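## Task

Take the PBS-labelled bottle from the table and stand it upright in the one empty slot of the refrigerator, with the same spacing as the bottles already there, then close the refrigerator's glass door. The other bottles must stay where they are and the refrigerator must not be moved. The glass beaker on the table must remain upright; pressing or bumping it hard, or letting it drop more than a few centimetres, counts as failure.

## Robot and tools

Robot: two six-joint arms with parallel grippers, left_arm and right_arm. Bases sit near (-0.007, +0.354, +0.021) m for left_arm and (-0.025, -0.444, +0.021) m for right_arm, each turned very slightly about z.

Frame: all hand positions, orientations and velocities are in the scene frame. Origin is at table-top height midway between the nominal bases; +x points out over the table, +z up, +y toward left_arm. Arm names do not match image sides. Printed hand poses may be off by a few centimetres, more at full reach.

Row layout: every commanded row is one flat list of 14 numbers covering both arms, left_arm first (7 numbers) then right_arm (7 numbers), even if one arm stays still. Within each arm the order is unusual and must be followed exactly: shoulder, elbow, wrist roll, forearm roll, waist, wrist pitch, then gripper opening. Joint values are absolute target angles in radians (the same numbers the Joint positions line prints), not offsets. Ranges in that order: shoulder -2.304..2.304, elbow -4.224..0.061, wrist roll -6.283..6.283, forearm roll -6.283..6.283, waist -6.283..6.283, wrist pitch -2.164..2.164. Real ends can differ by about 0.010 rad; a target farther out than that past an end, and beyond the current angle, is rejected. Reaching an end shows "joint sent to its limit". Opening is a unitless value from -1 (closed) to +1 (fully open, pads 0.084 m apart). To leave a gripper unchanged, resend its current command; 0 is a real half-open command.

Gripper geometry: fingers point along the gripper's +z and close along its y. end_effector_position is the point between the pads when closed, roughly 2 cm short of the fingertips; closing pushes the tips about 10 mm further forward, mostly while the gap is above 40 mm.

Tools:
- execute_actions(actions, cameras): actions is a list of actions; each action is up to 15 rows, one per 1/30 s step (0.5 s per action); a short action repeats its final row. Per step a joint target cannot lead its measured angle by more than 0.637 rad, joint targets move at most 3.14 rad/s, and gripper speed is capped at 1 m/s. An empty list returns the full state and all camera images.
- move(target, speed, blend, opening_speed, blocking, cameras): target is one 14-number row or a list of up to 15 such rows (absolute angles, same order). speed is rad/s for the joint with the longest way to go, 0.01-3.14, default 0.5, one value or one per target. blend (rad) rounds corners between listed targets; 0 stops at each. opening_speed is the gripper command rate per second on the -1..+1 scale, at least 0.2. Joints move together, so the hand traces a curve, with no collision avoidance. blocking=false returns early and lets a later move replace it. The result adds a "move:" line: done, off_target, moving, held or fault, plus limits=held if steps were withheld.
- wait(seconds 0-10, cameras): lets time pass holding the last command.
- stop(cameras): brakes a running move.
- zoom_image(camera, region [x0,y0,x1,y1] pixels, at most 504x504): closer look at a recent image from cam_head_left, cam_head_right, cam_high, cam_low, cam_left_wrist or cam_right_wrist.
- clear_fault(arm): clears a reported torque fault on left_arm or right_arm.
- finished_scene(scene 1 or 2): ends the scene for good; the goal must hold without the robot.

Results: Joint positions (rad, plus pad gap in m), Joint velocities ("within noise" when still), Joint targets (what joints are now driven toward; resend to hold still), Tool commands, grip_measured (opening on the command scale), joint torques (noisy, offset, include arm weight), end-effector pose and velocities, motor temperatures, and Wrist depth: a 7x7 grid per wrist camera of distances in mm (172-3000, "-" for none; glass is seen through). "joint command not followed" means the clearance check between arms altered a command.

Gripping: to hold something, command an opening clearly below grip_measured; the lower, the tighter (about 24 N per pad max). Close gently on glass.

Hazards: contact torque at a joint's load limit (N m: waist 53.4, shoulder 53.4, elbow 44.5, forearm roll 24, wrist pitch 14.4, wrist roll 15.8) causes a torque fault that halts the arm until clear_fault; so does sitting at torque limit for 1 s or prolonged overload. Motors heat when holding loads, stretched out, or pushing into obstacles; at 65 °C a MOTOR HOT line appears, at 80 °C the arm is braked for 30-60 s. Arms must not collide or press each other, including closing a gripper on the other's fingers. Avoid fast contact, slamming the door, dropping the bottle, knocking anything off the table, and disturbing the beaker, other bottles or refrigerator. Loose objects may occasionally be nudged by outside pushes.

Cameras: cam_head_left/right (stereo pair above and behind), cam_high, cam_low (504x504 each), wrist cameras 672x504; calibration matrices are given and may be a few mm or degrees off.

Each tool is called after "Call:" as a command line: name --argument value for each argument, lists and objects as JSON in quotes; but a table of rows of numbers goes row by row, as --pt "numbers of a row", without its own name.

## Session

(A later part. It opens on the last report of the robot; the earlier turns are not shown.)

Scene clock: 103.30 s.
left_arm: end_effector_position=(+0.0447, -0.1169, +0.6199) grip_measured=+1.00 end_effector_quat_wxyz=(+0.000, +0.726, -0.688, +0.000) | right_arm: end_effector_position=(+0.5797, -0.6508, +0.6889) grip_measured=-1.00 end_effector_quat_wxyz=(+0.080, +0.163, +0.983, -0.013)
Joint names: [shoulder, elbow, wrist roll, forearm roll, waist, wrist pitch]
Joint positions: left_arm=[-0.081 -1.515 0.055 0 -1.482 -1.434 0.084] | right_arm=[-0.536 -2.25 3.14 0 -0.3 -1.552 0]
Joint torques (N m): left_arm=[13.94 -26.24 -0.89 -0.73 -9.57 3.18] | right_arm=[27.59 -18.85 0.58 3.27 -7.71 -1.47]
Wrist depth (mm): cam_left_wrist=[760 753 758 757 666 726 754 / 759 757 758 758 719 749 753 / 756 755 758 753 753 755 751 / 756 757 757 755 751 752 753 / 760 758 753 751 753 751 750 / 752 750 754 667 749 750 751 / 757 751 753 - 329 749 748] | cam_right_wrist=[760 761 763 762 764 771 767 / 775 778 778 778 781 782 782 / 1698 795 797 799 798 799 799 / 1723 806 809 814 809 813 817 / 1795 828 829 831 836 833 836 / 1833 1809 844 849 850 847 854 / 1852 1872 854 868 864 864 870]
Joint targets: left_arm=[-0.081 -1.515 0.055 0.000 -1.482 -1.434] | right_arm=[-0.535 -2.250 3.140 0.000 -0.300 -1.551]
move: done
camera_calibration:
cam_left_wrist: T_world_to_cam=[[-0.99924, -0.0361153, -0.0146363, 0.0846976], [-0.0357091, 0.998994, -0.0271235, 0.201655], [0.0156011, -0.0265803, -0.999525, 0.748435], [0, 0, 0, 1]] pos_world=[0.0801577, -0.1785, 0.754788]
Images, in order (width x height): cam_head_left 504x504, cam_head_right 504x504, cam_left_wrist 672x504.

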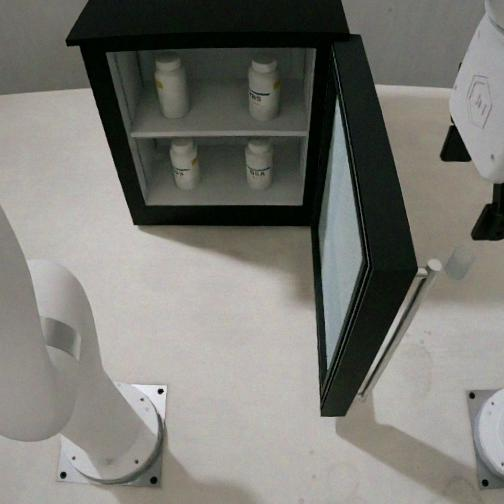

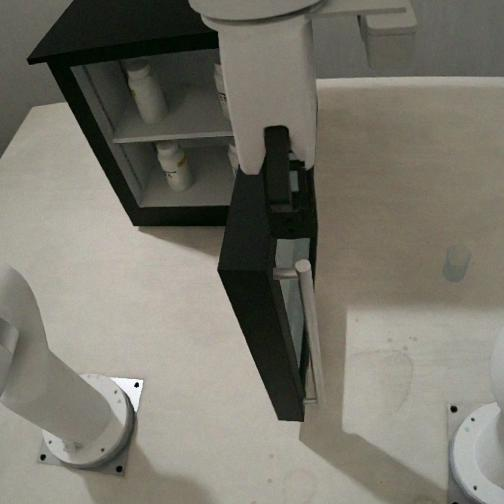

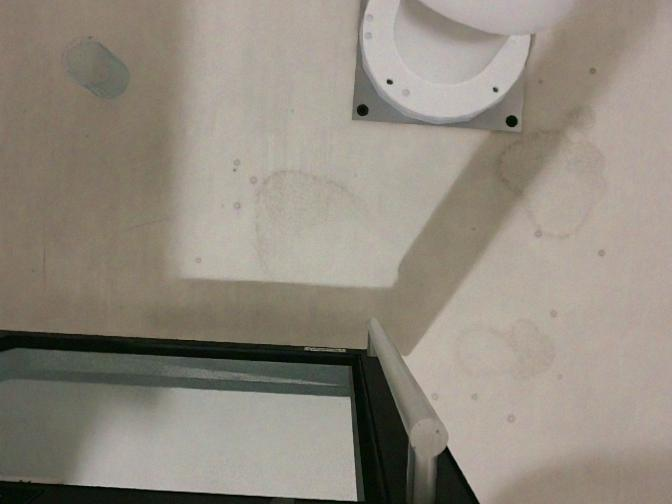

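Call:
move --pt "-0.0612 -1.2197 0.055 0 -1.4824 -1.1585 1 -0.5355 -2.25 3.14 0 -0.3 -1.5515 -1" --pt "-0.0612 -1.2197 0.055 0 -1.4824 -1.1585 -1 -0.5355 -2.25 3.14 0 -0.3 -1.5515 -1" --speed 0.4 --opening_speed 1.2

Call:
move --pt "0.1241 -1.0395 0.2398 0 -1.4722 -1.1636 -1 -0.5355 -2.25 3.14 0 -0.3 -1.5515 -1" --pt "0.2545 -0.9304 0.3929 0 -1.4413 -1.1849 -1 -0.5355 -2.25 3.14 0 -0.3 -1.5515 -1" --pt "0.4339 -0.8034 0.6642 0 -1.3445 -1.2373 -1 -0.5355 -2.25 3.14 0 -0.3 -1.5515 -1" --pt "0.5852 -0.7156 1.03 0 -1.1533 -1.3008 -1 -0.5355 -2.25 3.14 0 -0.3 -1.5515 -1" --pt "0.6633 -0.677 1.4557 0 -0.8846 -1.3403 -1 -0.5355 -2.25 3.14 0 -0.3 -1.5515 -1" --pt "0.6565 -0.6801 1.9237 0 -0.5737 -1.3366 -1 -0.5355 -2.25 3.14 0 -0.3 -1.5515 -1" --speed 0.35 --blend 0.02

Call:
move --pt "0.5678 -0.7248 2.3375 0 -0.317 -1.2926 -1 -0.5355 -2.25 3.14 0 -0.3 -1.5515 -1" --pt "0.4449 -0.796 2.6262 0 -0.168 -1.2409 -1 -0.5355 -2.25 3.14 0 -0.3 -1.5515 -1" --pt "0.2663 -0.921 2.9027 0 -0.066 -1.1873 -1 -0.5355 -2.25 3.14 0 -0.3 -1.5515 -1" --pt "0.0805 -1.0793 3.117 0 -0.026 -1.1598 -1 -0.5355 -2.25 3.14 0 -0.3 -1.5515 -1" --speed '[0.25,0.25,0.2,0.12]' --blend 0.02

Call:
move --pt "0.0805 -1.0793 3.117 0 -0.026 -1.1598 1 -0.5355 -2.25 3.14 0 -0.3 -1.5515 -1" --pt "0.0694 -1.3186 3.117 0 -0.026 -1.388 1 -0.5355 -2.25 3.14 0 -0.3 -1.5515 -1" --speed 0.4 --cameras '["cam_head_left","cam_head_right","cam_left_wrist"]'

Scene clock: 112.47 s.
left_arm: end_effector_position=(+0.0447, -0.1170, +0.4968) grip_measured=-0.67 end_effector_quat_wxyz=(+0.000, +0.726, -0.688, +0.000) | right_arm: end_effector_position=(+0.5797, -0.6508, +0.6889) grip_measured=-1.00 end_effector_quat_wxyz=(+0.080, +0.163, +0.983, -0.013)
Joint names: [shoulder, elbow, wrist roll, forearm roll, waist, wrist pitch]
Joint positions: left_arm=[-0.061 -1.22 0.055 0 -1.482 -1.158 0.015] | right_arm=[-0.536 -2.25 3.14 0 -0.3 -1.552 0]
Joint torques (N m): left_arm=[34.68 -13.88 -0.89 -0.61 -8.48 3] | right_arm=[36.28 -18.5 0.37 4.41 -6.89 -1.05]
Wrist depth (mm): cam_left_wrist=[636 637 635 632 599 599 632 / 634 634 634 632 630 631 632 / 633 631 634 632 633 630 629 / 634 630 632 630 629 630 627 / 633 631 629 630 631 627 627 / 545 545 543 543 628 627 626 / 632 629 632 - 369 628 625] | cam_right_wrist=[760 758 763 766 763 767 771 / 778 780 781 784 778 780 784 / 1715 792 800 793 797 801 802 / 1749 807 808 816 811 816 819 / 1790 828 825 832 827 833 831 / 1838 1799 846 853 852 854 853 / 1857 1862 859 858 863 868 868]
Joint targets: left_arm=[-0.061 -1.220 0.055 0.000 -1.482 -1.159] | right_arm=[-0.535 -2.250 3.140 0.000 -0.300 -1.551]
move: done

Scene clock: 118.33 s.
left_arm: end_effector_position=(+0.1736, +0.2430, +0.4967) grip_measured=-0.67 end_effector_quat_wxyz=(+0.001, -0.326, +0.945, -0.001) | right_arm: end_effector_position=(+0.5797, -0.6508, +0.6889) grip_measured=-1.00 end_effector_quat_wxyz=(+0.080, +0.163, +0.983, -0.013)
Joint names: [shoulder, elbow, wrist roll, forearm roll, waist, wrist pitch]
Joint positions: left_arm=[0.656 -0.68 1.924 0 -0.574 -1.333 0.015] | right_arm=[-0.536 -2.25 3.14 0 -0.3 -1.552 0]
Joint torques (N m): left_arm=[0.75 -18.75 0.82 3.65 13.98 -17.87] | right_arm=[42.57 -17.38 0.45 4.95 -6.86 -0.86]
Wrist depth (mm): cam_left_wrist=[640 639 633 637 632 629 627 / 638 636 637 631 628 629 630 / 636 637 631 631 632 599 440 / 637 633 634 634 632 598 426 / 636 635 633 630 627 608 508 / 548 545 545 542 626 628 625 / 636 634 632 - 273 625 624] | cam_right_wrist=[760 759 766 765 764 769 768 / 776 777 778 780 781 781 782 / 1694 798 794 798 800 800 800 / 1758 811 810 814 818 820 818 / 1785 828 821 831 833 833 831 / 1833 1809 850 845 851 852 857 / 1862 1862 856 866 859 865 869]
Joint targets: left_arm=[0.656 -0.680 1.924 0.000 -0.574 -1.337] | right_arm=[-0.535 -2.250 3.140 0.000 -0.300 -1.551]
move: done

Scene clock: 124.73 s.
left_arm: end_effector_position=(+0.4122, +0.3520, +0.4969) grip_measured=-0.67 end_effector_quat_wxyz=(+0.000, -0.009, +1.000, +0.000) | right_arm: end_effector_position=(+0.5797, -0.6508, +0.6889) grip_measured=-1.00 end_effector_quat_wxyz=(+0.080, +0.163, +0.983, -0.013)
Joint names: [shoulder, elbow, wrist roll, forearm roll, waist, wrist pitch]
Joint positions: left_arm=[0.081 -1.079 3.117 0 -0.026 -1.161 0.015] | right_arm=[-0.535 -2.25 3.14 0 -0.3 -1.552 0]
Joint torques (N m): left_arm=[0.06 -30.57 1.11 -4.9 2.47 12.4] | right_arm=[40.45 -16.42 0.35 6.31 -6.72 -0.35]
Wrist depth (mm): cam_left_wrist=[637 637 633 636 630 631 630 / 636 636 633 633 630 629 629 / 634 633 632 633 632 628 629 / 637 633 630 631 631 627 627 / 634 631 631 626 629 625 629 / 547 545 545 543 629 627 626 / 542 542 540 - 294 627 626] | cam_right_wrist=[760 761 765 764 766 765 767 / 777 774 778 780 782 782 781 / 1706 794 795 798 801 801 804 / 1745 806 808 816 814 813 815 / 1776 827 824 826 832 834 835 / 1833 1799 849 851 849 854 856 / 1867 1867 859 863 863 866 869]
Joint targets: left_arm=[0.080 -1.079 3.117 0.000 -0.026 -1.160] | right_arm=[-0.535 -2.250 3.140 0.000 -0.300 -1.551]
move: done

Scene clock: 126.50 s.
left_arm: end_effector_position=(+0.4124, +0.3520, +0.5999) grip_measured=+1.00 end_effector_quat_wxyz=(+0.000, -0.009, +1.000, +0.000) | right_arm: end_effector_position=(+0.5797, -0.6508, +0.6889) grip_measured=-1.00 end_effector_quat_wxyz=(+0.080, +0.163, +0.983, -0.013)
Joint names: [shoulder, elbow, wrist roll, forearm roll, waist, wrist pitch]
Joint positions: left_arm=[0.069 -1.319 3.117 0 -0.026 -1.388 0.084] | right_arm=[-0.535 -2.25 3.14 0 -0.3 -1.552 0]
Joint torques (N m): left_arm=[7.42 -26.75 0.34 2.65 10.39 -3.38] | right_arm=[41.4 -16.23 0.22 5.68 -6.56 -0.2]
Wrist depth (mm): cam_left_wrist=[741 739 739 740 736 734 731 / 743 735 737 735 733 734 729 / 744 737 735 734 735 732 731 / 737 743 735 735 732 733 731 / 736 736 735 735 732 732 728 / 650 649 646 648 730 728 728 / 643 646 622 443 266 731 728] | cam_right_wrist=[765 759 760 769 763 769 767 / 778 778 780 778 784 784 786 / 1694 794 798 797 795 801 803 / 1745 808 810 810 813 816 816 / 1785 824 829 829 830 832 840 / 1838 1813 851 846 853 854 856 / 1857 1857 861 865 864 872 866]
Joint targets: left_arm=[0.069 -1.319 3.117 0.000 -0.026 -1.388] | right_arm=[-0.535 -2.250 3.140 0.000 -0.300 -1.551]
move: done
camera_calibration:
cam_left_wrist: T_world_to_cam=[[-0.00131369, 0.999892, -0.0146051, -0.30758], [0.999631, 0.00091697, -0.0271365, -0.329962], [-0.0271202, -0.0146354, -0.999525, 0.74859], [0, 0, 0, 1]] pos_world=[0.349738, 0.318806, 0.734788]
Images, in order (width x height): cam_head_left 504x504, cam_head_right 504x504, cam_left_wrist 672x504.

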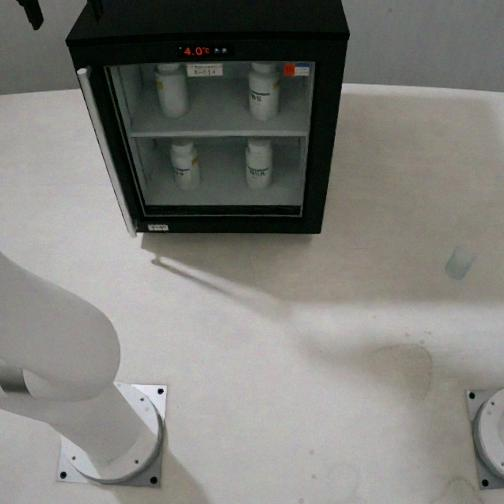

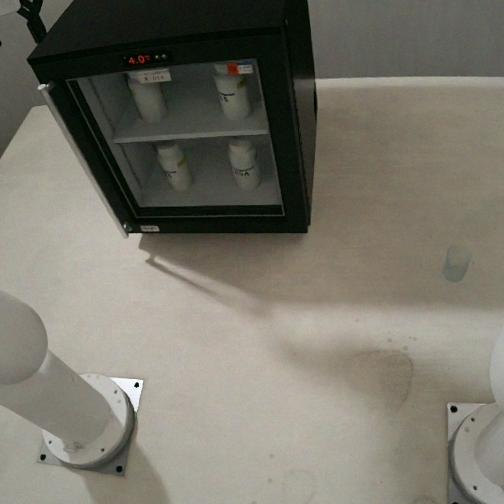

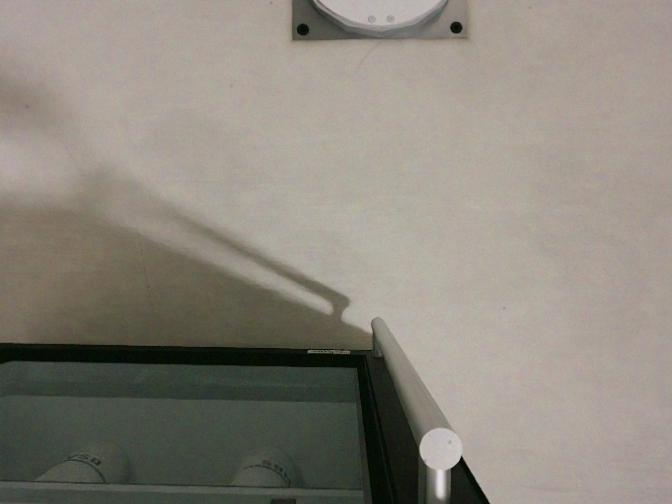

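Call:
finished_scene --scene 2

The scene is finished: the task was done.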